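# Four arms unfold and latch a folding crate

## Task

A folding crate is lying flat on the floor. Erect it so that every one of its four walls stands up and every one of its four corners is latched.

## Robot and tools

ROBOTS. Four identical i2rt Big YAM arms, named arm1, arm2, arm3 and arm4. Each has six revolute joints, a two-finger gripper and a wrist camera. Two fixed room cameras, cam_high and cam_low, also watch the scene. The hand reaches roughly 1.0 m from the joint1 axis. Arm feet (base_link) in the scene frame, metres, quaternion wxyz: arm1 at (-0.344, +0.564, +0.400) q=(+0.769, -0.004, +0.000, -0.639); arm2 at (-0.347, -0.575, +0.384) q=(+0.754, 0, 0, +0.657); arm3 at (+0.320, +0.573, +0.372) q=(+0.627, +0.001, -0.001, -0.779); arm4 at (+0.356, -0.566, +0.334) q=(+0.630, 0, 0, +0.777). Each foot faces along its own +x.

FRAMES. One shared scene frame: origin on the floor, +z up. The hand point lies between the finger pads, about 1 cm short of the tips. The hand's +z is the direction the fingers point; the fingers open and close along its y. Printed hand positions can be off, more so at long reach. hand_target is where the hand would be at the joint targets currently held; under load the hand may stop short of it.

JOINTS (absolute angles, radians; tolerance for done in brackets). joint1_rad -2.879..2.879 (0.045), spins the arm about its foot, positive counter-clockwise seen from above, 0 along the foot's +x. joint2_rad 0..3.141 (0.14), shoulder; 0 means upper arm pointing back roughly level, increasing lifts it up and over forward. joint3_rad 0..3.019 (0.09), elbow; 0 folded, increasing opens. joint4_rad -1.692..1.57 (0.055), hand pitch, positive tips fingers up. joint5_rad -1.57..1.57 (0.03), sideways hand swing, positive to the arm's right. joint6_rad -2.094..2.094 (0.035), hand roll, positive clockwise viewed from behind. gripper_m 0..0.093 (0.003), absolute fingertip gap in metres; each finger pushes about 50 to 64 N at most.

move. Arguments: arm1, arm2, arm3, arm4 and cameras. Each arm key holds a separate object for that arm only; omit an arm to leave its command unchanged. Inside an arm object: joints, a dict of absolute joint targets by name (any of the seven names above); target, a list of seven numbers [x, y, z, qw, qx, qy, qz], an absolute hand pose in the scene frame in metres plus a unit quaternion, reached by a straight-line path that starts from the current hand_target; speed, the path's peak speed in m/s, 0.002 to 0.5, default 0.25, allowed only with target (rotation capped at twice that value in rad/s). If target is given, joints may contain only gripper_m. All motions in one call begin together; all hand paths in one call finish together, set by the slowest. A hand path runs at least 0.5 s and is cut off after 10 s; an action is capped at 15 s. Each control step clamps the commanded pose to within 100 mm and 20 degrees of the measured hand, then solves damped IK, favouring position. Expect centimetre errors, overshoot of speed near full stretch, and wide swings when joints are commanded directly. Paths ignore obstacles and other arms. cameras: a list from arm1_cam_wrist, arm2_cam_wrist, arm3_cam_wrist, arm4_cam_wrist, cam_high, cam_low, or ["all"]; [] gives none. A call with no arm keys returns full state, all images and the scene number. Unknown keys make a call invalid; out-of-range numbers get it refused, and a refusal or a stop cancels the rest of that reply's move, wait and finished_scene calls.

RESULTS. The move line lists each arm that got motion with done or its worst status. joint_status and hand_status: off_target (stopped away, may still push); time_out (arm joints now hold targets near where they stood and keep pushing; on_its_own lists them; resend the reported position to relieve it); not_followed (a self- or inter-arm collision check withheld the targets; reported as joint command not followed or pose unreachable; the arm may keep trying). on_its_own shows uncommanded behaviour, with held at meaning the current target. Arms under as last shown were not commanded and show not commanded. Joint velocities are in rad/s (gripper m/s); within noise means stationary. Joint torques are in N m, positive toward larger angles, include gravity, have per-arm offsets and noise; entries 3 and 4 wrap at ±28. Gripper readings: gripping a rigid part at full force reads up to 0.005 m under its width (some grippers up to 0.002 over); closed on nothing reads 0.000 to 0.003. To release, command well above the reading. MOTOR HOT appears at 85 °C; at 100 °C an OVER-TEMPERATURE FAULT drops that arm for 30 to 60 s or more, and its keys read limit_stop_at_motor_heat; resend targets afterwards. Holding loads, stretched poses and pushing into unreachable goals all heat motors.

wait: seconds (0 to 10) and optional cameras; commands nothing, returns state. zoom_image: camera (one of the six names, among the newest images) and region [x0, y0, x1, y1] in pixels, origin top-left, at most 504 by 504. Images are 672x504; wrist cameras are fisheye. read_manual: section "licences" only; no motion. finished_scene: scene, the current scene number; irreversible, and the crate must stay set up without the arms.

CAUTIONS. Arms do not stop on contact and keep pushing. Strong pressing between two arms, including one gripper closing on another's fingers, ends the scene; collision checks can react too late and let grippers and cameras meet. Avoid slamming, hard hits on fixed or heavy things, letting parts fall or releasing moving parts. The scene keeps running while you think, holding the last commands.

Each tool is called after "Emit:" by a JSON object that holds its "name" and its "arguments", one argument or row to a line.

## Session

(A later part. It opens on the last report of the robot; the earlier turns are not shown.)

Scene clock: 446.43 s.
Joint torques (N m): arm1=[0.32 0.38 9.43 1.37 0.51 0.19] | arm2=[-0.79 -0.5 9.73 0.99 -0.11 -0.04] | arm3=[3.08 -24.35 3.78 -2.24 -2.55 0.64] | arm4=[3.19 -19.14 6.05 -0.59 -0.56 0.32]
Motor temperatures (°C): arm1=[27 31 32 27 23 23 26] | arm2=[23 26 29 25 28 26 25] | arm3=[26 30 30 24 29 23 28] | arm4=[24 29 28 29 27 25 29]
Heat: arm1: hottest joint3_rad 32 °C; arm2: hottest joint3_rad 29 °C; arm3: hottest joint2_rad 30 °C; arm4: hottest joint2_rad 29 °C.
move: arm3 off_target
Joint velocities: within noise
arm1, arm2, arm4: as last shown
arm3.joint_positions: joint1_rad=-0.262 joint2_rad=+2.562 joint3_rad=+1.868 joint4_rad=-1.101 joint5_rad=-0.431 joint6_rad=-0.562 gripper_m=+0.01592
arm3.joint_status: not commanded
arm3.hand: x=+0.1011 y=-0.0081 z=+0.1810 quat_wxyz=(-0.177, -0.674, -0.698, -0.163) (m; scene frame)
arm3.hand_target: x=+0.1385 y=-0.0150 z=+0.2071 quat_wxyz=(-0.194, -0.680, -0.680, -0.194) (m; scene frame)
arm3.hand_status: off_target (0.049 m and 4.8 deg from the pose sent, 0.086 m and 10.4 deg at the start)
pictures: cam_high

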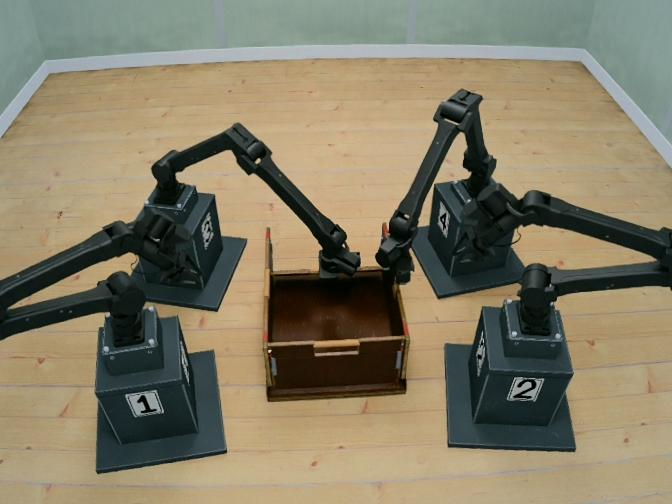

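Emit:
{"name": "move", "arguments": {
  "arm3": {"target": [0.176, -0.014, 0.226, 0.2300, 0.6687, 0.6687, 0.2300], "speed": 0.08},
  "cameras": []
}}

Emit:
{"name": "move", "arguments": {
  "arm3": {"target": [0.209, -0.014, 0.234, 0.2418, 0.6645, 0.6645, 0.2418], "speed": 0.08},
  "cameras": ["cam_high", "cam_low"]
}}

Scene clock: 448.77 s.
Joint torques (N m): arm1=[1.03 0.21 9.1 1.44 0.53 0.24] | arm2=[-0.79 -0.44 9.73 0.98 -0.11 -0.04] | arm3=[3.31 -23.3 3.86 -1.65 -2.5 0.63] | arm4=[3.19 -19.14 6.05 -0.61 -0.56 0.32]
Motor temperatures (°C): arm1=[27 30 32 27 23 23 26] | arm2=[23 26 29 25 28 26 25] | arm3=[26 30 30 24 30 23 28] | arm4=[24 29 28 29 27 25 29]
Heat: arm1: hottest joint3_rad 32 °C; arm2: hottest joint3_rad 29 °C; arm3: hottest joint2_rad 30 °C; arm4: hottest joint2_rad 29 °C.
move: arm3 off_target
Joint velocities: within noise
arm1, arm2, arm4: as last shown
arm3.joint_positions: joint1_rad=-0.239 joint2_rad=+2.526 joint3_rad=+1.832 joint4_rad=-1.155 joint5_rad=-0.534 joint6_rad=-0.564 gripper_m=+0.01589
arm3.joint_status: not commanded
arm3.hand: x=+0.1352 y=-0.0066 z=+0.2055 quat_wxyz=(-0.216, -0.665, -0.687, -0.200) (m; scene frame)
arm3.hand_target: x=+0.1742 y=-0.0140 z=+0.2252 quat_wxyz=(-0.229, -0.668, -0.670, -0.231) (m; scene frame)
arm3.hand_status: off_target (0.046 m and 4.3 deg from the pose sent, 0.088 m and 10.4 deg at the start)
pictures: none
No camera images: "cameras" was empty.

Scene clock: 449.90 s.
Joint torques (N m): arm1=[0.62 0.73 9.16 1.61 0.5 0.21] | arm2=[-0.79 -0.38 9.73 0.98 -0.11 -0.04] | arm3=[2.73 -21.71 4.22 -0.36 -1.71 0.82] | arm4=[3.19 -19.08 6.05 -0.59 -0.56 0.32]
Motor temperatures (°C): arm1=[27 30 32 27 23 23 26] | arm2=[23 26 29 25 28 26 25] | arm3=[26 30 30 24 30 23 28] | arm4=[24 29 28 29 27 25 29]
Heat: arm1: hottest joint3_rad 32 °C; arm2: hottest joint3_rad 29 °C; arm3: hottest joint2_rad 30 °C; arm4: hottest joint2_rad 29 °C.
move: arm3 off_target
Joint velocities: within noise
arm1.joint_positions: joint1_rad=+0.447 joint2_rad=+0.299 joint3_rad=+0.284 joint4_rad=-0.879 joint5_rad=+0.427 joint6_rad=+0.488 gripper_m=+0.03598
arm1.joint_status: not commanded
arm1.hand: x=-0.2795 y=+0.3549 z=+0.5207 quat_wxyz=(-0.271, -0.655, -0.651, +0.271) (m; scene frame)
arm1.hand_target: x=-0.2787 y=+0.3564 z=+0.5216 quat_wxyz=(-0.274, -0.657, -0.649, +0.269) (m; scene frame)
arm1.hand_status: not commanded
arm2.joint_positions: joint1_rad=-0.220 joint2_rad=+0.422 joint3_rad=+0.516 joint4_rad=-0.935 joint5_rad=-0.256 joint6_rad=-0.255 gripper_m=+0.03789
arm2.joint_status: not commanded
arm2.hand: x=-0.3018 y=-0.3293 z=+0.5870 quat_wxyz=(-0.259, +0.655, -0.657, -0.269) (m; scene frame)
arm2.hand_target: x=-0.2993 y=-0.3286 z=+0.6019 quat_wxyz=(-0.272, +0.651, -0.654, -0.273) (m; scene frame)
arm2.hand_status: not commanded
arm3.joint_positions: joint1_rad=-0.189 joint2_rad=+2.476 joint3_rad=+1.768 joint4_rad=-1.166 joint5_rad=-0.601 joint6_rad=-0.544 gripper_m=+0.01554
arm3.joint_status: not commanded
arm3.hand: x=+0.1801 y=-0.0046 z=+0.2258 quat_wxyz=(-0.235, -0.653, -0.683, -0.228) (m; scene frame)
arm3.hand_target: x=+0.2088 y=-0.0121 z=+0.2342 quat_wxyz=(-0.239, -0.664, -0.664, -0.246) (m; scene frame)
arm3.hand_status: off_target (0.031 m and 3.0 deg from the pose sent, 0.079 m and 6.1 deg at the start)
arm4.joint_positions: joint1_rad=+0.637 joint2_rad=+2.068 joint3_rad=+1.253 joint4_rad=-0.738 joint5_rad=+0.013 joint6_rad=-0.736 gripper_m=+0.01679
arm4.joint_status: not commanded
arm4.hand: x=-0.0375 y=-0.2134 z=+0.2393 quat_wxyz=(-0.011, +1.000, +0.005, -0.002) (m; scene frame)
arm4.hand_target: x=-0.0400 y=-0.2272 z=+0.2404 quat_wxyz=(-0.001, +1.000, +0.004, -0.001) (m; scene frame)
arm4.hand_status: not commanded
pictures: cam_high, cam_low

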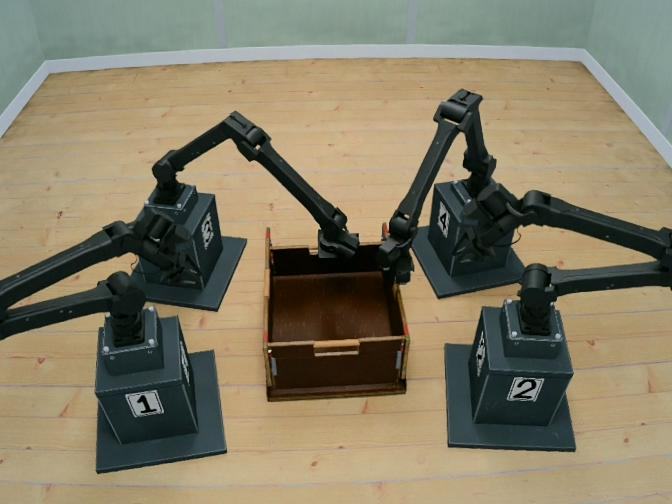

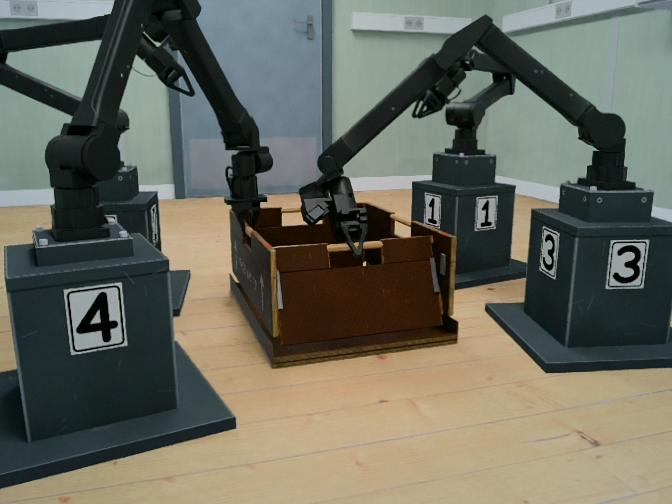

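Emit:
{"name": "move", "arguments": {
  "arm3": {"target": [0.236, -0.014, 0.234, 0.2418, 0.6645, 0.6645, 0.2418], "speed": 0.07},
  "cameras": []
}}

Emit:
{"name": "move", "arguments": {
  "arm3": {"target": [0.266, -0.014, 0.234, 0.2300, 0.6687, 0.6687, 0.2300], "speed": 0.06},
  "cameras": ["cam_high", "cam_low"]
}}

Scene clock: 452.03 s.
Joint torques (N m): arm1=[0.44 0.44 9.28 1.43 0.51 0.21] | arm2=[-0.79 -0.56 9.73 0.98 -0.11 -0.05] | arm3=[3.66 -21.01 4.22 0.69 -1.66 0.89] | arm4=[3.25 -19.08 6.04 -0.61 -0.56 0.32]
Motor temperatures (°C): arm1=[27 30 33 27 23 23 26] | arm2=[23 26 29 25 28 26 25] | arm3=[26 30 30 24 30 23 28] | arm4=[24 29 28 29 27 25 29]
Heat: arm1: hottest joint3_rad 33 °C; arm2: hottest joint3_rad 29 °C; arm3: hottest joint2_rad 30 °C; arm4: hottest joint2_rad 29 °C.
move: arm3 off_target
Joint velocities: within noise
arm1, arm2, arm4: as last shown
arm3.joint_positions: joint1_rad=-0.158 joint2_rad=+2.443 joint3_rad=+1.719 joint4_rad=-1.129 joint5_rad=-0.613 joint6_rad=-0.507 gripper_m=+0.01534
arm3.joint_status: not commanded
arm3.hand: x=+0.2015 y=-0.0043 z=+0.2326 quat_wxyz=(-0.237, -0.653, -0.682, -0.228) (m; scene frame)
arm3.hand_target: x=+0.2344 y=-0.0130 z=+0.2348 quat_wxyz=(-0.241, -0.663, -0.666, -0.244) (m; scene frame)
arm3.hand_status: off_target (0.036 m and 2.9 deg from the pose sent, 0.057 m and 3.0 deg at the start)
pictures: none
No camera images: "cameras" was empty.

Scene clock: 453.17 s.
Joint torques (N m): arm1=[0.79 0.38 9.35 1.51 0.49 0.21] | arm2=[-0.73 -0.5 9.73 0.98 -0.11 -0.04] | arm3=[5.19 -20.01 4.04 1.05 -1.5 1.06] | arm4=[3.19 -19.08 6.05 -0.61 -0.56 0.32]
Motor temperatures (°C): arm1=[27 30 33 27 23 23 26] | arm2=[23 26 29 25 28 26 25] | arm3=[26 30 30 24 30 24 28] | arm4=[24 29 28 29 27 25 29]
Heat: arm1: hottest joint3_rad 33 °C; arm2: hottest joint3_rad 29 °C; arm3: hottest joint2_rad 30 °C; arm4: hottest joint2_rad 29 °C.
move: arm3 off_target
Joint velocities: within noise
arm1, arm2, arm4: as last shown
arm3.joint_positions: joint1_rad=-0.124 joint2_rad=+2.400 joint3_rad=+1.653 joint4_rad=-1.052 joint5_rad=-0.597 joint6_rad=-0.450 gripper_m=+0.01534
arm3.joint_status: not commanded
arm3.hand: x=+0.2199 y=-0.0038 z=+0.2357 quat_wxyz=(-0.230, -0.658, -0.685, -0.213) (m; scene frame)
arm3.hand_target: x=+0.2644 y=-0.0113 z=+0.2339 quat_wxyz=(-0.228, -0.666, -0.671, -0.232) (m; scene frame)
arm3.hand_status: off_target (0.047 m and 3.0 deg from the pose sent, 0.065 m and 2.5 deg at the start)
pictures: cam_high, cam_low

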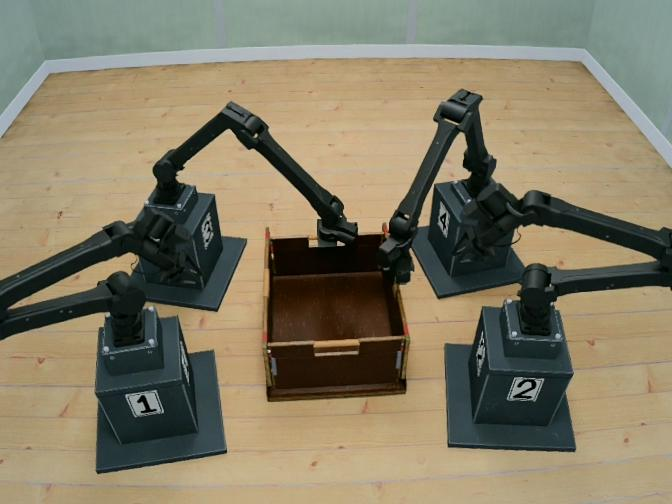

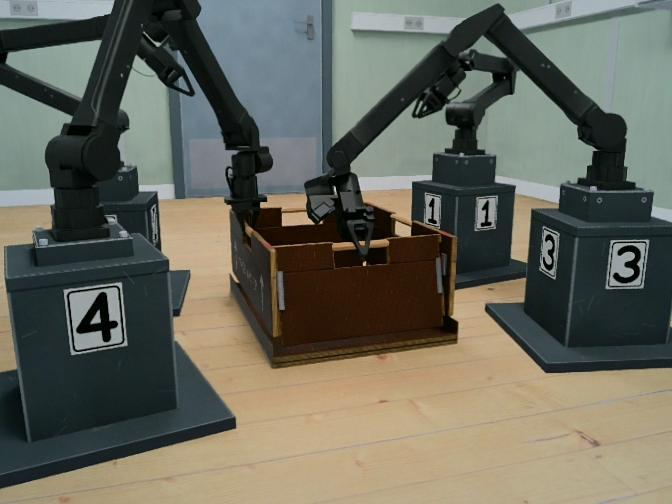

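Emit:
{"name": "move", "arguments": {
  "arm3": {"target": [0.293, -0.014, 0.229, 0.2200, 0.6720, 0.6720, 0.2200], "speed": 0.05},
  "cameras": ["cam_high", "cam_low"]
}}

Emit:
{"name": "zoom_image", "arguments": {
  "camera": "cam_high",
  "region": [250, 215, 290, 275]
}}

Emit:
{"name": "zoom_image", "arguments": {
  "camera": "cam_high",
  "region": [365, 215, 425, 285]
}}

Emit:
{"name": "zoom_image", "arguments": {
  "camera": "cam_low",
  "region": [220, 190, 480, 380]
}}

Scene clock: 456.30 s.
Joint torques (N m): arm1=[0.44 0.62 9.16 1.25 0.5 0.18] | arm2=[-0.79 -0.38 9.73 0.98 -0.11 -0.04] | arm3=[4.01 -18.55 4.75 1.8 -1.62 1.05] | arm4=[3.19 -19.08 6.05 -0.61 -0.56 0.32]
Motor temperatures (°C): arm1=[27 30 33 27 23 23 26] | arm2=[23 26 29 25 28 26 25] | arm3=[26 30 30 24 30 24 28] | arm4=[24 29 28 29 27 25 29]
Heat: arm1: hottest joint3_rad 33 °C; arm2: hottest joint3_rad 29 °C; arm3: hottest joint2_rad 30 °C; arm4: hottest joint2_rad 29 °C.
move: arm3 off_target
Joint velocities: within noise
arm1, arm2, arm4: as last shown
arm3.joint_positions: joint1_rad=-0.063 joint2_rad=+2.364 joint3_rad=+1.599 joint4_rad=-1.000 joint5_rad=-0.572 joint6_rad=-0.379 gripper_m=+0.01535
arm3.joint_status: not commanded
arm3.hand: x=+0.2536 y=-0.0026 z=+0.2382 quat_wxyz=(-0.212, -0.660, -0.690, -0.208) (m; scene frame)
arm3.hand_target: x=+0.2921 y=-0.0114 z=+0.2297 quat_wxyz=(-0.217, -0.670, -0.674, -0.223) (m; scene frame)
arm3.hand_status: off_target (0.042 m and 2.9 deg from the pose sent, 0.074 m and 2.6 deg at the start)
pictures: cam_high, cam_low

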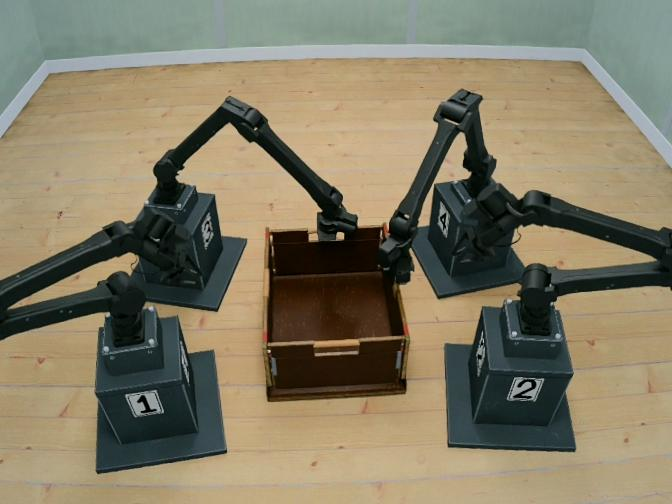

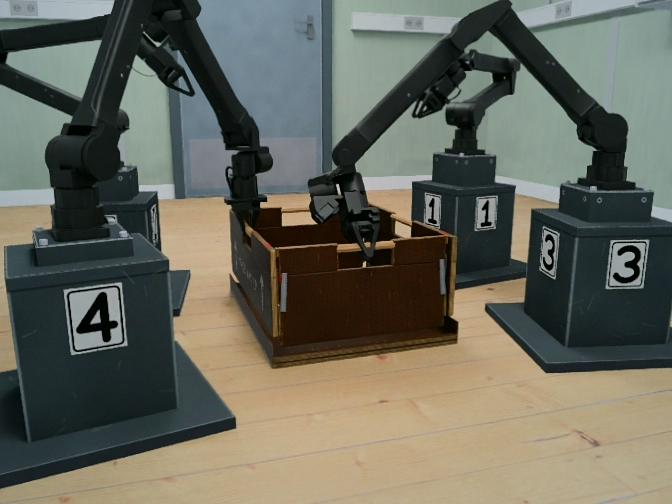

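Scaled by 8.400 from the camera's 672x504 image, which has a finer 960x720 frame.

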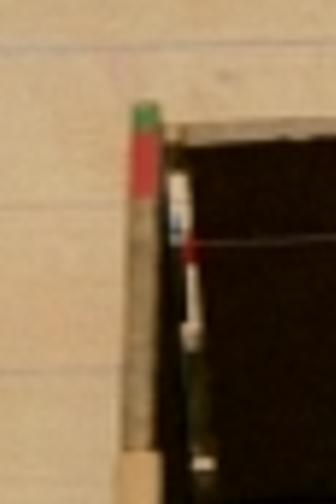

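Scaled by 7.200 from the camera's 672x504 image, which has a finer 960x720 frame.

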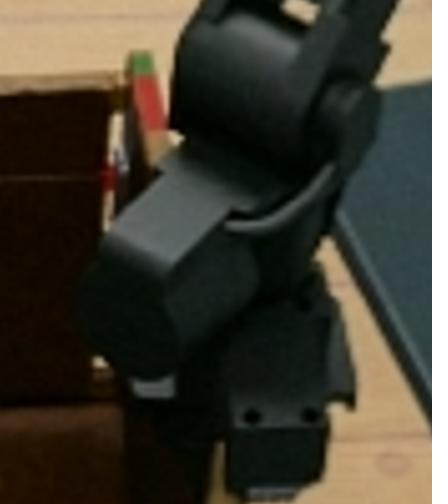

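Scaled by 1.938 from the camera's 672x504 image, which has a finer 960x720 frame.

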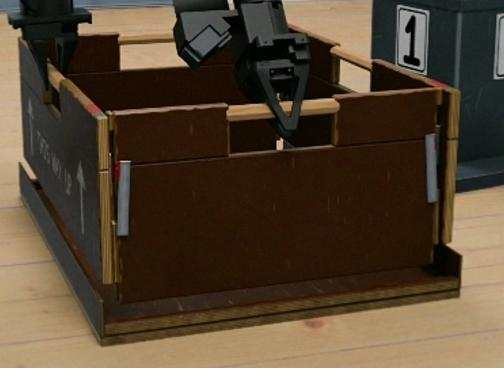

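Emit:
{"name": "zoom_image", "arguments": {
  "camera": "cam_high",
  "region": [255, 320, 305, 370]
}}

Emit:
{"name": "zoom_image", "arguments": {
  "camera": "cam_high",
  "region": [375, 320, 425, 370]
}}

Emit:
{"name": "zoom_image", "arguments": {
  "camera": "cam_low",
  "region": [250, 230, 310, 300]
}}

Emit:
{"name": "zoom_image", "arguments": {
  "camera": "cam_low",
  "region": [420, 220, 480, 290]
}}

Scaled by 10.080 from the camera's 672x504 image, which has a finer 960x720 frame.

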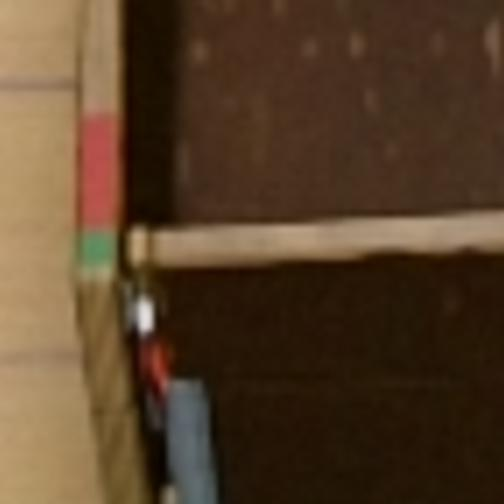

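Scaled by 10.080 from the camera's 672x504 image, which has a finer 960x720 frame.

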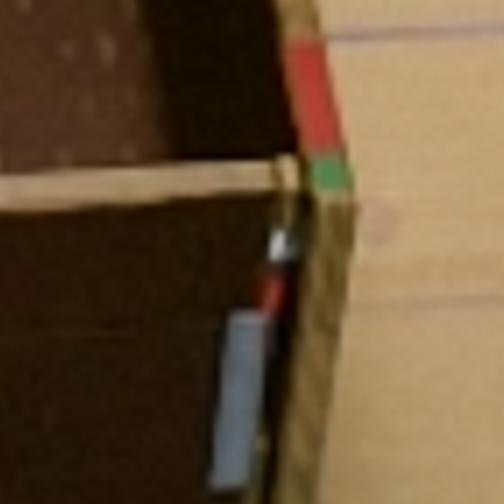

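Scaled by 7.200 from the camera's 672x504 image, which has a finer 960x720 frame.

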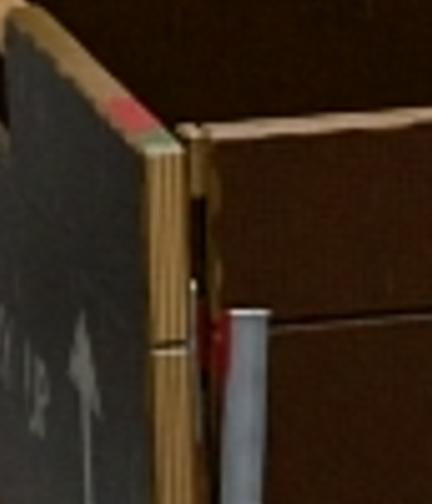

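Scaled by 7.200 from the camera's 672x504 image, which has a finer 960x720 frame.

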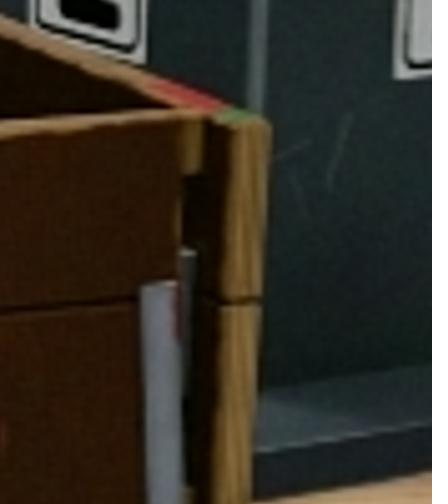

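Emit:
{"name": "move", "arguments": {
  "arm3": {"target": [0.318, -0.014, 0.222, 0.2100, 0.6752, 0.6752, 0.2100], "speed": 0.05},
  "cameras": ["cam_high", "cam_low"]
}}

Emit:
{"name": "zoom_image", "arguments": {
  "camera": "cam_high",
  "region": [250, 215, 290, 275]
}}

Emit:
{"name": "zoom_image", "arguments": {
  "camera": "cam_high",
  "region": [365, 215, 425, 285]
}}

Emit:
{"name": "zoom_image", "arguments": {
  "camera": "cam_low",
  "region": [250, 230, 310, 300]
}}

Emit:
{"name": "zoom_image", "arguments": {
  "camera": "cam_low",
  "region": [420, 220, 480, 290]
}}

Scene clock: 463.47 s.
Joint torques (N m): arm1=[0.56 0.67 9.4 1.42 0.47 0.22] | arm2=[-0.79 -0.44 9.74 0.96 -0.11 -0.04] | arm3=[6.53 -18.08 4.15 2.47 -1.48 1.17] | arm4=[3.25 -19.08 6.05 -0.61 -0.55 0.32]
Motor temperatures (°C): arm1=[27 30 33 27 23 23 26] | arm2=[23 25 29 25 28 26 25] | arm3=[26 29 30 24 31 24 28] | arm4=[24 29 28 29 27 25 29]
Heat: arm1: hottest joint3_rad 33 °C; arm2: hottest joint3_rad 29 °C; arm3: hottest joint5_rad 31 °C; arm4: hottest joint2_rad 29 °C.
move: arm3 off_target
Joint velocities: within noise
arm1, arm2, arm4: as last shown
arm3.joint_positions: joint1_rad=-0.043 joint2_rad=+2.345 joint3_rad=+1.565 joint4_rad=-0.946 joint5_rad=-0.557 joint6_rad=-0.340 gripper_m=+0.01535
arm3.joint_status: not commanded
arm3.hand: x=+0.2628 y=-0.0036 z=+0.2378 quat_wxyz=(-0.208, -0.665, -0.690, -0.195) (m; scene frame)
arm3.hand_target: x=+0.3153 y=-0.0099 z=+0.2238 quat_wxyz=(-0.209, -0.672, -0.678, -0.213) (m; scene frame)
arm3.hand_status: off_target (0.058 m and 2.7 deg from the pose sent, 0.067 m and 2.4 deg at the start)
arm4.hand_target: x=-0.0399 y=-0.2271 z=+0.2404 quat_wxyz=(-0.001, +1.000, +0.004, -0.001) (m; scene frame)
pictures: cam_high, cam_low

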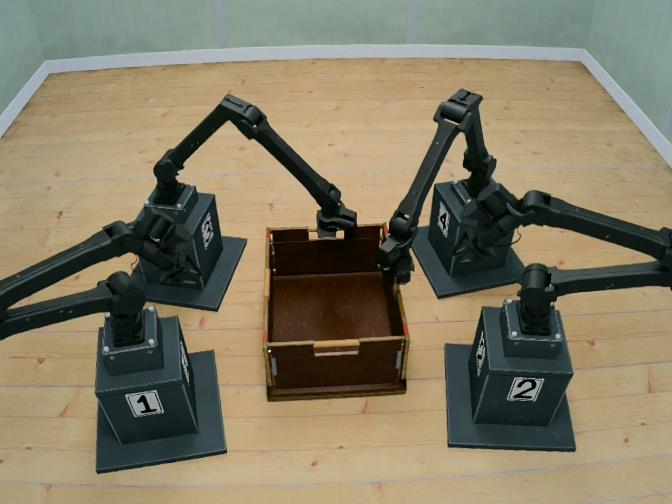

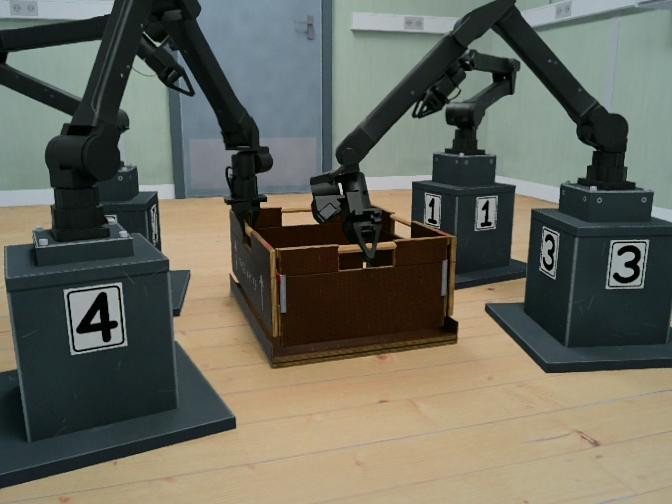

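Scaled by 8.400 from the camera's 672x504 image, which has a finer 960x720 frame.

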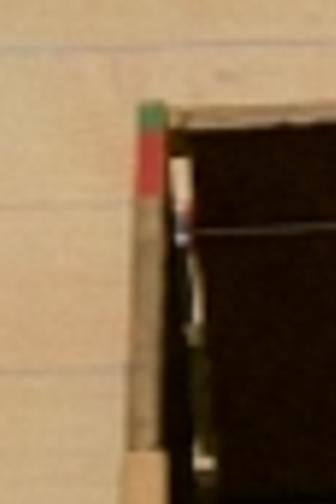

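Scaled by 7.200 from the camera's 672x504 image, which has a finer 960x720 frame.

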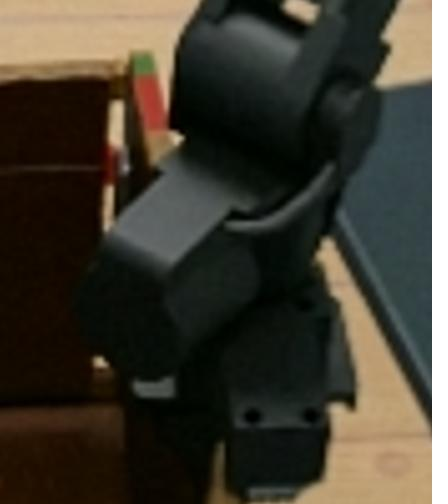

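Scaled by 7.200 from the camera's 672x504 image, which has a finer 960x720 frame.

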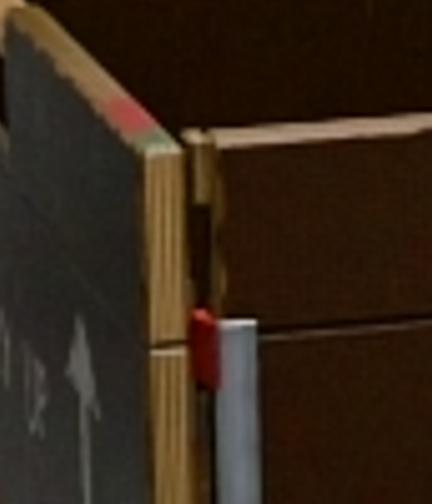

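Scaled by 7.200 from the camera's 672x504 image, which has a finer 960x720 frame.

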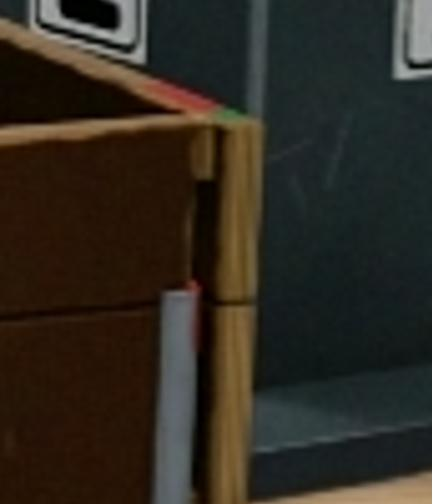

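Emit:
{"name": "move", "arguments": {
  "arm3": {"target": [0.250, -0.012, 0.232, 0.2100, 0.6752, 0.6752, 0.2100], "speed": 0.06},
  "cameras": []
}}

Emit:
{"name": "move", "arguments": {
  "arm3": {"target": [0.230, -0.012, 0.234, 0.2100, 0.6752, 0.6752, 0.2100], "speed": 0.06},
  "cameras": ["cam_high", "cam_low"]
}}

Emit:
{"name": "zoom_image", "arguments": {
  "camera": "cam_high",
  "region": [250, 215, 290, 275]
}}

Emit:
{"name": "zoom_image", "arguments": {
  "camera": "cam_high",
  "region": [365, 215, 425, 285]
}}

Emit:
{"name": "zoom_image", "arguments": {
  "camera": "cam_low",
  "region": [250, 230, 310, 300]
}}

Emit:
{"name": "zoom_image", "arguments": {
  "camera": "cam_low",
  "region": [420, 220, 480, 290]
}}

Scene clock: 467.00 s.
Joint torques (N m): arm1=[0.91 0.67 9.32 1.33 0.5 0.18] | arm2=[-0.79 -0.5 9.73 0.98 -0.1 -0.04] | arm3=[-1.26 -17.73 8.21 -0.61 -0.83 0.23] | arm4=[3.19 -19.08 6.05 -0.61 -0.55 0.32]
Motor temperatures (°C): arm1=[27 30 33 27 23 23 26] | arm2=[23 25 29 25 28 26 25] | arm3=[26 29 30 24 30 24 28] | arm4=[24 30 28 29 27 25 29]
Heat: arm1: hottest joint3_rad 33 °C; arm2: hottest joint3_rad 29 °C; arm3: hottest joint3_rad 30 °C; arm4: hottest joint2_rad 30 °C.
move: arm3 off_target
Joint velocities: within noise
arm1, arm2, arm4: as last shown
arm3.joint_positions: joint1_rad=-0.049 joint2_rad=+2.354 joint3_rad=+1.584 joint4_rad=-0.977 joint5_rad=-0.557 joint6_rad=-0.359 gripper_m=+0.01535
arm3.joint_status: not commanded
arm3.hand: x=+0.2594 y=-0.0030 z=+0.2382 quat_wxyz=(-0.206, -0.662, -0.692, -0.201) (m; scene frame)
arm3.hand_target: x=+0.2513 y=-0.0133 z=+0.2315 quat_wxyz=(-0.212, -0.674, -0.677, -0.206) (m; scene frame)
arm3.hand_status: off_target (0.014 m and 2.7 deg from the pose sent, 0.016 m and 2.7 deg at the start)
pictures: none
No camera images: "cameras" was empty.

Scene clock: 468.03 s.
Joint torques (N m): arm1=[0.79 0.67 9.13 1.31 0.49 0.2] | arm2=[-0.79 -0.44 9.73 0.99 -0.1 -0.04] | arm3=[-3.55 -17.49 8.62 -1.02 -0.34 0.07] | arm4=[3.19 -19.08 6.05 -0.59 -0.55 0.32]
Motor temperatures (°C): arm1=[27 30 33 27 23 23 26] | arm2=[23 25 29 25 28 26 25] | arm3=[26 29 30 24 30 24 28] | arm4=[24 30 28 29 27 25 29]
Heat: arm1: hottest joint3_rad 33 °C; arm2: hottest joint3_rad 29 °C; arm3: hottest joint3_rad 30 °C; arm4: hottest joint2_rad 30 °C.
move: arm3 off_target
Joint velocities: within noise
arm1, arm2, arm4: as last shown
arm3.joint_positions: joint1_rad=-0.052 joint2_rad=+2.366 joint3_rad=+1.605 joint4_rad=-1.014 joint5_rad=-0.566 joint6_rad=-0.379 gripper_m=+0.01535
arm3.joint_status: not commanded
arm3.hand: x=+0.2591 y=-0.0025 z=+0.2388 quat_wxyz=(-0.206, -0.658, -0.693, -0.212) (m; scene frame)
arm3.hand_target: x=+0.2346 y=-0.0114 z=+0.2347 quat_wxyz=(-0.210, -0.673, -0.678, -0.210) (m; scene frame)
arm3.hand_status: off_target (0.031 m and 2.9 deg from the pose sent, 0.031 m and 2.7 deg at the start)
pictures: cam_high, cam_low

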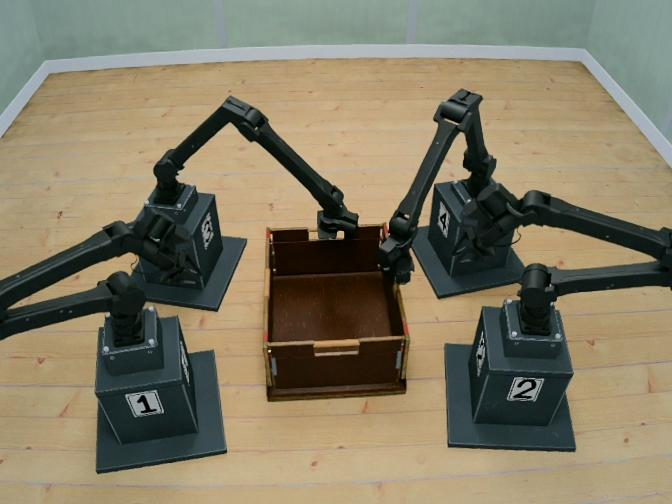

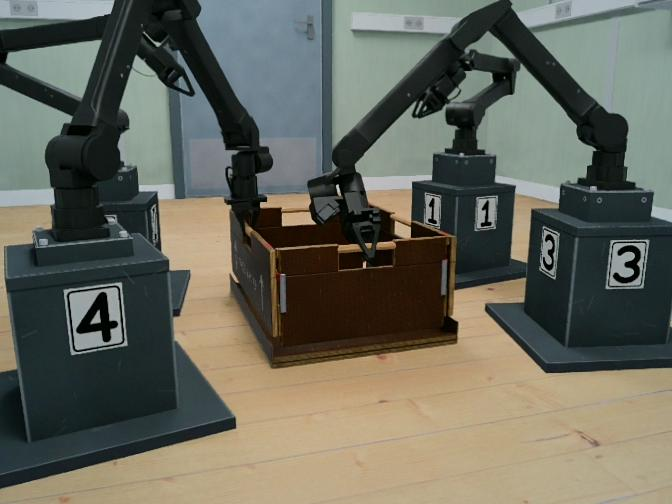

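Scaled by 8.400 from the camera's 672x504 image, which has a finer 960x720 frame.

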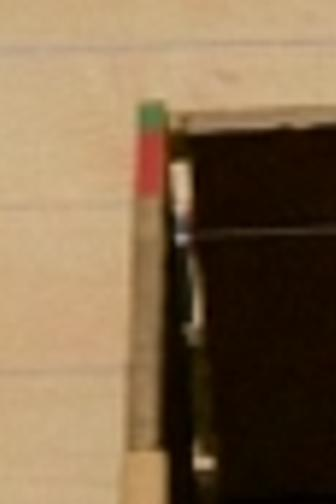

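Scaled by 7.200 from the camera's 672x504 image, which has a finer 960x720 frame.

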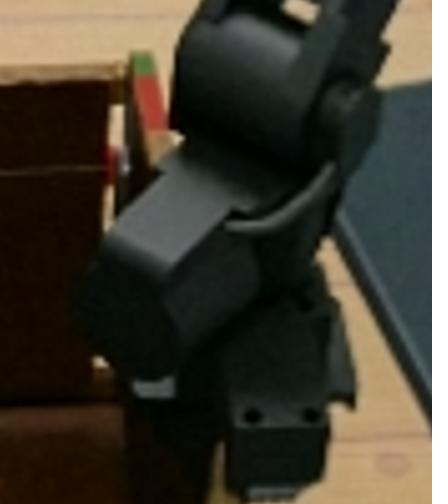

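Scaled by 7.200 from the camera's 672x504 image, which has a finer 960x720 frame.

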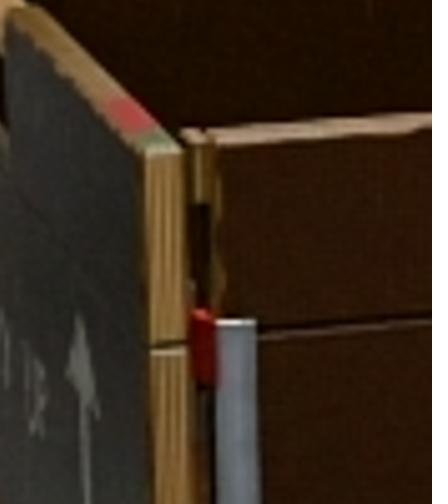

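Scaled by 7.200 from the camera's 672x504 image, which has a finer 960x720 frame.

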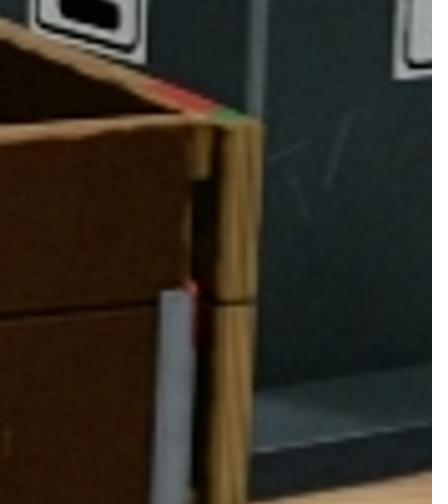

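Emit:
{"name": "move", "arguments": {
  "arm3": {"target": [0.268, -0.010, 0.234, 0.2100, 0.6752, 0.6752, 0.2100], "speed": 0.06},
  "cameras": []
}}

Emit:
{"name": "move", "arguments": {
  "arm3": {"joints": {"gripper_m": 0.036}},
  "cameras": ["arm3_cam_wrist", "cam_low"]
}}

Scene clock: 472.67 s.
Joint torques (N m): arm1=[1.26 0.97 9.24 1.33 0.53 0.18] | arm2=[-0.79 -0.5 9.74 0.98 -0.11 -0.05] | arm3=[0.03 -19.72 4.88 1.07 -0.69 0.66] | arm4=[3.19 -19.08 6.05 -0.61 -0.55 0.32]
Motor temperatures (°C): arm1=[27 30 33 27 23 23 26] | arm2=[23 25 29 25 28 26 25] | arm3=[26 29 30 24 30 24 28] | arm4=[24 30 28 29 27 25 29]
Heat: arm1: hottest joint3_rad 33 °C; arm2: hottest joint3_rad 29 °C; arm3: hottest joint3_rad 30 °C; arm4: hottest joint2_rad 30 °C.
move: arm3 off_target
Joint velocities: within noise
arm1, arm2, arm4: as last shown
arm3.joint_positions: joint1_rad=-0.050 joint2_rad=+2.366 joint3_rad=+1.604 joint4_rad=-1.011 joint5_rad=-0.569 joint6_rad=-0.376 gripper_m=+0.01535
arm3.joint_status: not commanded
arm3.hand: x=+0.2604 y=-0.0027 z=+0.2386 quat_wxyz=(-0.207, -0.658, -0.692, -0.212) (m; scene frame)
arm3.hand_target: x=+0.2679 y=-0.0078 z=+0.2346 quat_wxyz=(-0.208, -0.675, -0.675, -0.215) (m; scene frame)
arm3.hand_status: off_target (0.011 m and 2.8 deg from the pose sent, 0.013 m and 2.9 deg at the start)
pictures: none
No camera images: "cameras" was empty.

Scene clock: 473.50 s.
Joint torques (N m): arm1=[1.03 1.03 9.16 1.33 0.54 0.22] | arm2=[-0.79 -0.44 9.74 0.99 -0.11 -0.04] | arm3=[0.67 -19.37 4.78 0.5 -0.4 0.12] | arm4=[3.19 -19.08 6.04 -0.61 -0.55 0.32]
Motor temperatures (°C): arm1=[27 30 33 27 23 23 26] | arm2=[23 25 29 25 28 26 25] | arm3=[26 29 30 24 29 24 28] | arm4=[24 30 28 29 27 25 29]
Heat: arm1: hottest joint3_rad 33 °C; arm2: hottest joint3_rad 29 °C; arm3: hottest joint3_rad 30 °C; arm4: hottest joint2_rad 30 °C.
move: arm3 done
Joint velocities: within noise
arm1.joint_positions: joint1_rad=+0.447 joint2_rad=+0.299 joint3_rad=+0.284 joint4_rad=-0.879 joint5_rad=+0.427 joint6_rad=+0.488 gripper_m=+0.03598
arm1.joint_status: not commanded
arm1.hand: x=-0.2795 y=+0.3549 z=+0.5207 quat_wxyz=(-0.271, -0.655, -0.651, +0.271) (m; scene frame)
arm1.hand_target: x=-0.2787 y=+0.3564 z=+0.5216 quat_wxyz=(-0.274, -0.657, -0.649, +0.269) (m; scene frame)
arm1.hand_status: not commanded
arm2.joint_positions: joint1_rad=-0.220 joint2_rad=+0.422 joint3_rad=+0.516 joint4_rad=-0.935 joint5_rad=-0.256 joint6_rad=-0.255 gripper_m=+0.03789
arm2.joint_status: not commanded
arm2.hand: x=-0.3018 y=-0.3293 z=+0.5870 quat_wxyz=(-0.259, +0.655, -0.657, -0.269) (m; scene frame)
arm2.hand_target: x=-0.2993 y=-0.3286 z=+0.6019 quat_wxyz=(-0.272, +0.651, -0.654, -0.273) (m; scene frame)
arm2.hand_status: not commanded
arm3.joint_positions: joint1_rad=-0.058 joint2_rad=+2.366 joint3_rad=+1.604 joint4_rad=-0.985 joint5_rad=-0.577 joint6_rad=-0.310 gripper_m=+0.03590
arm3.joint_status: all done
arm3.hand: x=+0.2555 y=-0.0081 z=+0.2382 quat_wxyz=(-0.211, -0.681, -0.670, -0.209) (m; scene frame)
arm3.hand_target: x=+0.2630 y=-0.0093 z=+0.2342 quat_wxyz=(-0.210, -0.680, -0.670, -0.211) (m; scene frame)
arm3.hand_status: not commanded
arm4.joint_positions: joint1_rad=+0.637 joint2_rad=+2.068 joint3_rad=+1.253 joint4_rad=-0.738 joint5_rad=+0.013 joint6_rad=-0.736 gripper_m=+0.01679
arm4.joint_status: not commanded
arm4.hand: x=-0.0375 y=-0.2134 z=+0.2393 quat_wxyz=(-0.011, +1.000, +0.005, -0.002) (m; scene frame)
arm4.hand_target: x=-0.0399 y=-0.2271 z=+0.2404 quat_wxyz=(-0.001, +1.000, +0.004, -0.001) (m; scene frame)
arm4.hand_status: not commanded
pictures: arm3_cam_wrist, cam_low

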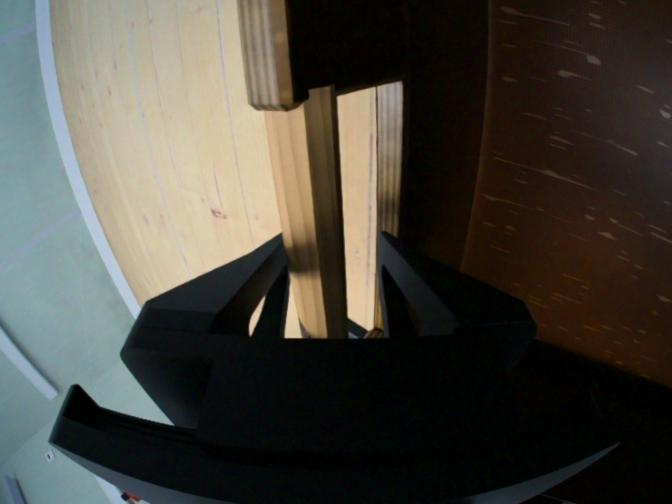

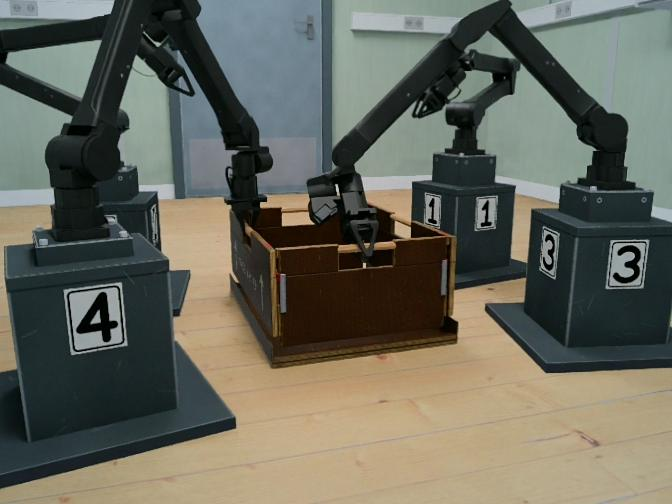

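Emit:
{"name": "move", "arguments": {
  "arm3": {"target": [0.218, -0.009, 0.300, 0.210, 0.680, 0.670, 0.211], "speed": 0.1},
  "cameras": ["arm3_cam_wrist"]
}}

Scene clock: 476.63 s.
Joint torques (N m): arm1=[0.67 0.56 9.2 1.48 0.54 0.2] | arm2=[-0.79 -0.44 9.74 0.98 -0.11 -0.04] | arm3=[-0.97 -20.6 8.08 -0.66 -0.08 -0.13] | arm4=[3.19 -19.14 6.05 -0.61 -0.55 0.32]
Motor temperatures (°C): arm1=[27 30 33 27 23 23 26] | arm2=[23 25 30 25 28 26 25] | arm3=[26 29 30 24 29 24 28] | arm4=[24 30 28 29 27 25 29]
Heat: arm1: hottest joint3_rad 33 °C; arm2: hottest joint3_rad 30 °C; arm3: hottest joint3_rad 30 °C; arm4: hottest joint2_rad 30 °C.
move: arm3 off_target
Joint velocities: within noise
arm1, arm2, arm4: as last shown
arm3.joint_positions: joint1_rad=-0.110 joint2_rad=+2.303 joint3_rad=+1.622 joint4_rad=-1.146 joint5_rad=-0.570 joint6_rad=-0.369 gripper_m=+0.03591
arm3.joint_status: not commanded
arm3.hand: x=+0.2278 y=+0.0068 z=+0.2842 quat_wxyz=(-0.202, -0.684, -0.662, -0.230) (m; scene frame)
arm3.hand_target: x=+0.2187 y=-0.0087 z=+0.3000 quat_wxyz=(-0.210, -0.680, -0.670, -0.212) (m; scene frame)
arm3.hand_status: off_target (0.024 m and 2.6 deg from the pose sent, 0.072 m and 0.2 deg at the start)
pictures: arm3_cam_wrist

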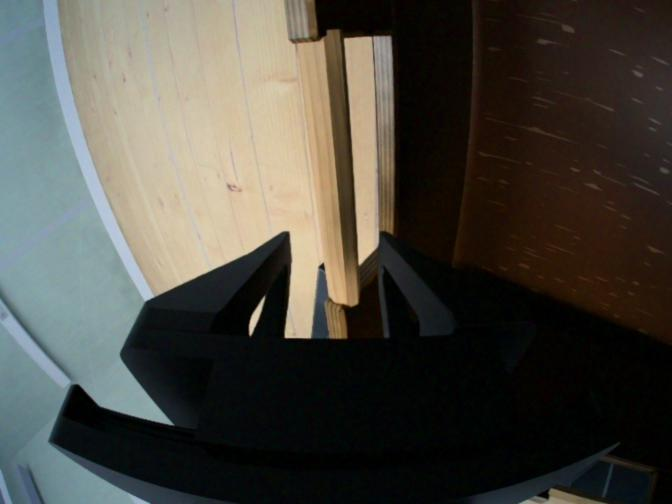

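Emit:
{"name": "move", "arguments": {
  "arm3": {"target": [0.180, -0.009, 0.370, 0.210, 0.680, 0.670, 0.211], "speed": 0.15},
  "cameras": []
}}

Emit:
{"name": "move", "arguments": {
  "arm3": {"target": [0.24, 0.15, 0.52, 0.2706, 0.6533, 0.6533, -0.2706], "speed": 0.25},
  "cameras": ["cam_high"]
}}

Scene clock: 478.93 s.
Joint torques (N m): arm1=[0.91 0.5 9.35 1.4 0.49 0.18] | arm2=[-0.79 -0.44 9.73 0.99 -0.11 -0.05] | arm3=[-0.79 -19.66 8.83 -0.9 -0.11 -0.11] | arm4=[3.19 -19.08 6.05 -0.61 -0.55 0.32]
Motor temperatures (°C): arm1=[27 30 33 27 23 23 26] | arm2=[23 25 30 25 28 26 25] | arm3=[26 29 30 24 29 24 28] | arm4=[24 30 28 29 27 25 29]
Heat: arm1: hottest joint3_rad 33 °C; arm2: hottest joint3_rad 30 °C; arm3: hottest joint3_rad 30 °C; arm4: hottest joint2_rad 30 °C.
move: arm3 off_target
Joint velocities: within noise
arm1, arm2, arm4: as last shown
arm3.joint_positions: joint1_rad=-0.169 joint2_rad=+2.229 joint3_rad=+1.716 joint4_rad=-1.336 joint5_rad=-0.557 joint6_rad=-0.435 gripper_m=+0.03591
arm3.joint_status: not commanded
arm3.hand: x=+0.1882 y=+0.0024 z=+0.3587 quat_wxyz=(-0.205, -0.683, -0.663, -0.225) (m; scene frame)
arm3.hand_target: x=+0.1806 y=-0.0094 z=+0.3695 quat_wxyz=(-0.210, -0.680, -0.671, -0.211) (m; scene frame)
arm3.hand_status: off_target (0.018 m and 1.9 deg from the pose sent, 0.099 m and 2.6 deg at the start)
pictures: none
No camera images: "cameras" was empty.

Scene clock: 481.70 s.
Joint torques (N m): arm1=[0.73 0.03 9.21 1.25 0.49 0.18] | arm2=[-0.79 -0.44 9.73 0.96 -0.11 -0.04] | arm3=[0.32 -7.82 6.42 2.69 0.17 0.17] | arm4=[3.19 -19.08 6.05 -0.61 -0.55 0.32]
Motor temperatures (°C): arm1=[27 30 34 27 23 23 26] | arm2=[23 25 30 25 28 26 25] | arm3=[26 29 30 24 29 24 28] | arm4=[24 30 28 29 27 25 29]
Heat: arm1: hottest joint3_rad 34 °C; arm2: hottest joint3_rad 30 °C; arm3: hottest joint3_rad 30 °C; arm4: hottest joint2_rad 30 °C.
move: arm3 done
Joint velocities: within noise
arm1, arm2, arm4: as last shown
arm3.joint_positions: joint1_rad=-0.049 joint2_rad=+1.137 joint3_rad=+0.664 joint4_rad=-0.345 joint5_rad=-0.184 joint6_rad=-0.200 gripper_m=+0.03591
arm3.joint_status: not commanded
arm3.hand: x=+0.2373 y=+0.1485 z=+0.5206 quat_wxyz=(-0.266, -0.653, -0.658, +0.265) (m; scene frame)
arm3.hand_target: x=+0.2421 y=+0.1498 z=+0.5195 quat_wxyz=(-0.270, -0.651, -0.656, +0.268) (m; scene frame)
arm3.hand_status: done (0.003 m and 1.0 deg from the pose sent, 0.225 m and 58.0 deg at the start)
pictures: cam_high

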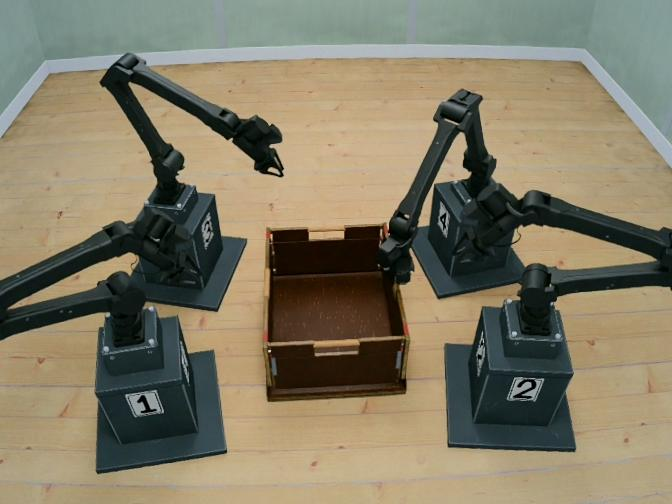

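Now release arm4.

Emit:
{"name": "move", "arguments": {
  "arm4": {"target": [-0.0470, -0.2090, 0.2320, 0.001, -1.0, -0.004, 0.001], "speed": 0.05, "joints": {"gripper_m": 0.04}},
  "cameras": ["arm4_cam_wrist"]
}}

Scene clock: 483.53 s.
Joint torques (N m): arm1=[1.26 0.79 9.39 1.29 0.5 0.16] | arm2=[-0.79 -0.44 9.74 0.98 -0.11 -0.05] | arm3=[-0.15 -8.12 6.41 2.44 0.12 0.18] | arm4=[1.44 -16.32 10.15 -0.51 -0.21 0.12]
Motor temperatures (°C): arm1=[27 30 34 27 23 23 26] | arm2=[23 25 30 25 28 26 25] | arm3=[26 29 30 24 28 24 28] | arm4=[24 30 28 29 27 25 29]
Heat: arm1: hottest joint3_rad 34 °C; arm2: hottest joint3_rad 30 °C; arm3: hottest joint3_rad 30 °C; arm4: hottest joint2_rad 30 °C.
move: arm4 off_target
Joint velocities: within noise
arm1, arm2: as last shown
arm3.joint_positions: joint1_rad=-0.057 joint2_rad=+1.137 joint3_rad=+0.664 joint4_rad=-0.345 joint5_rad=-0.184 joint6_rad=-0.198 gripper_m=+0.03591
arm3.joint_status: not commanded
arm3.hand: x=+0.2341 y=+0.1492 z=+0.5206 quat_wxyz=(-0.265, -0.656, -0.655, +0.266) (m; scene frame)
arm3.hand_target: x=+0.2389 y=+0.1504 z=+0.5195 quat_wxyz=(-0.269, -0.654, -0.654, +0.269) (m; scene frame)
arm3.hand_status: not commanded
arm4.joint_positions: joint1_rad=+0.642 joint2_rad=+2.079 joint3_rad=+1.259 joint4_rad=-0.759 joint5_rad=+0.002 joint6_rad=-0.736 gripper_m=+0.03995
arm4.joint_status: all done
arm4.hand: x=-0.0369 y=-0.2197 z=+0.2354 quat_wxyz=(+0.002, +1.000, +0.007, +0.004) (m; scene frame)
arm4.hand_target: x=-0.0449 y=-0.2107 z=+0.2321 quat_wxyz=(+0.002, +1.000, +0.004, +0.002) (m; scene frame)
arm4.hand_status: off_target (0.015 m and 0.7 deg from the pose sent, 0.013 m and 1.1 deg at the start)
pictures: arm4_cam_wrist

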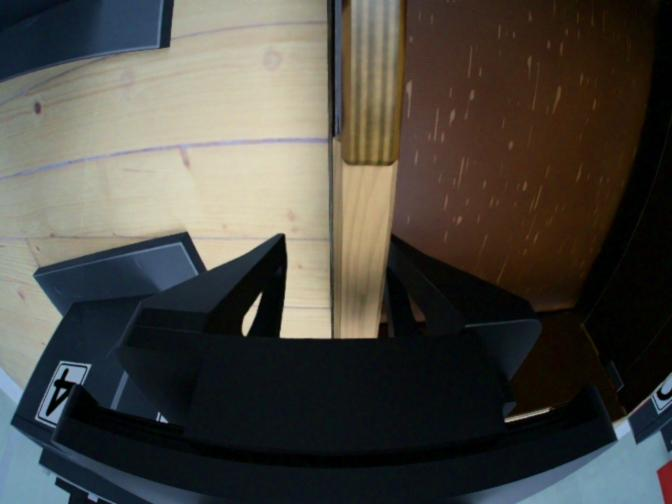

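Emit:
{"name": "move", "arguments": {
  "arm4": {"target": [-0.0470, -0.1960, 0.2380, 0.001, -1.0, -0.004, 0.001], "speed": 0.05},
  "cameras": ["arm4_cam_wrist"]
}}

Scene clock: 485.37 s.
Joint torques (N m): arm1=[0.73 1.32 9.31 1.43 0.5 0.16] | arm2=[-0.67 -0.44 9.74 0.98 -0.11 -0.04] | arm3=[0.5 -8.41 6.32 2.63 0.17 0.17] | arm4=[1.2 -16.73 10.33 -0.43 -0.21 -0.07]
Motor temperatures (°C): arm1=[27 30 34 27 23 23 26] | arm2=[23 25 30 25 28 26 25] | arm3=[26 28 30 24 28 24 27] | arm4=[24 30 28 29 27 25 29]
Heat: arm1: hottest joint3_rad 34 °C; arm2: hottest joint3_rad 30 °C; arm3: hottest joint3_rad 30 °C; arm4: hottest joint2_rad 30 °C.
move: arm4 off_target
Joint velocities: within noise
arm1, arm2, arm3: as last shown
arm4.joint_positions: joint1_rad=+0.634 joint2_rad=+2.082 joint3_rad=+1.291 joint4_rad=-0.776 joint5_rad=+0.002 joint6_rad=-0.736 gripper_m=+0.03996
arm4.joint_status: not commanded
arm4.hand: x=-0.0432 y=-0.2087 z=+0.2424 quat_wxyz=(-0.002, +1.000, +0.003, -0.001) (m; scene frame)
arm4.hand_target: x=-0.0487 y=-0.1980 z=+0.2382 quat_wxyz=(-0.002, +1.000, +0.006, -0.002) (m; scene frame)
arm4.hand_status: off_target (0.014 m and 0.1 deg from the pose sent, 0.026 m and 0.7 deg at the start)
pictures: arm4_cam_wrist

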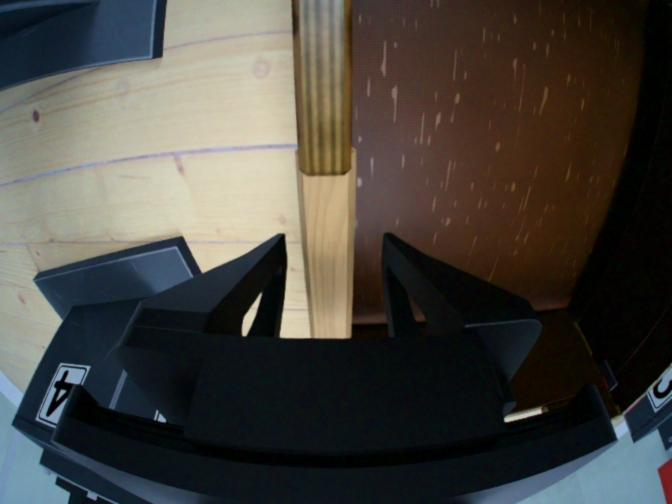

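Emit:
{"name": "move", "arguments": {
  "arm4": {"target": [-0.0470, -0.1990, 0.350, 0.001, -1.0, -0.004, 0.001], "speed": 0.12},
  "cameras": ["arm4_cam_wrist"]
}}

Scene clock: 487.50 s.
Joint torques (N m): arm1=[0.97 0.44 9.21 1.33 0.48 0.25] | arm2=[-0.79 -0.44 9.74 0.96 -0.11 -0.04] | arm3=[0.38 -8.35 6.39 2.65 0.19 0.17] | arm4=[1.14 -17.9 11.84 -0.55 -0.2 -0.03]
Motor temperatures (°C): arm1=[27 30 34 27 23 23 26] | arm2=[23 25 30 25 28 26 25] | arm3=[26 28 30 24 28 24 27] | arm4=[24 30 28 29 27 25 29]
Heat: arm1: hottest joint3_rad 34 °C; arm2: hottest joint3_rad 30 °C; arm3: hottest joint3_rad 30 °C; arm4: hottest joint2_rad 30 °C.
move: arm4 off_target
Joint velocities: within noise
arm1, arm2, arm3: as last shown
arm4.joint_positions: joint1_rad=+0.628 joint2_rad=+1.930 joint3_rad=+1.342 joint4_rad=-1.014 joint5_rad=+0.002 joint6_rad=-0.736 gripper_m=+0.03996
arm4.joint_status: not commanded
arm4.hand: x=-0.0355 y=-0.2112 z=+0.3357 quat_wxyz=(+0.010, +1.000, +0.000, +0.012) (m; scene frame)
arm4.hand_target: x=-0.0451 y=-0.1970 z=+0.3491 quat_wxyz=(-0.001, +1.000, +0.001, +0.000) (m; scene frame)
arm4.hand_status: off_target (0.022 m and 2.0 deg from the pose sent, 0.108 m and 0.1 deg at the start)
pictures: arm4_cam_wrist

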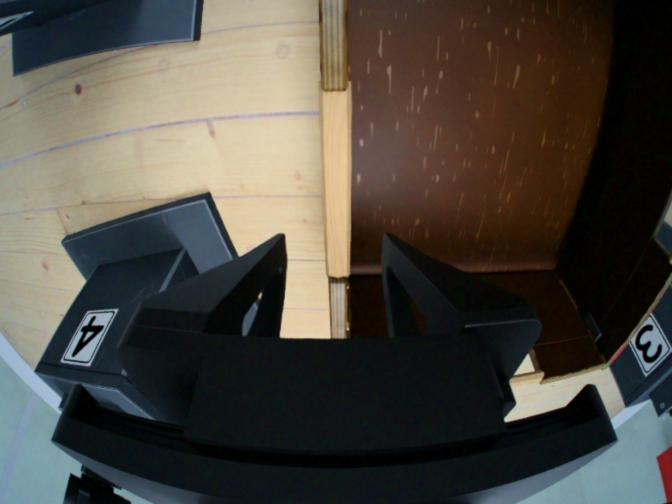

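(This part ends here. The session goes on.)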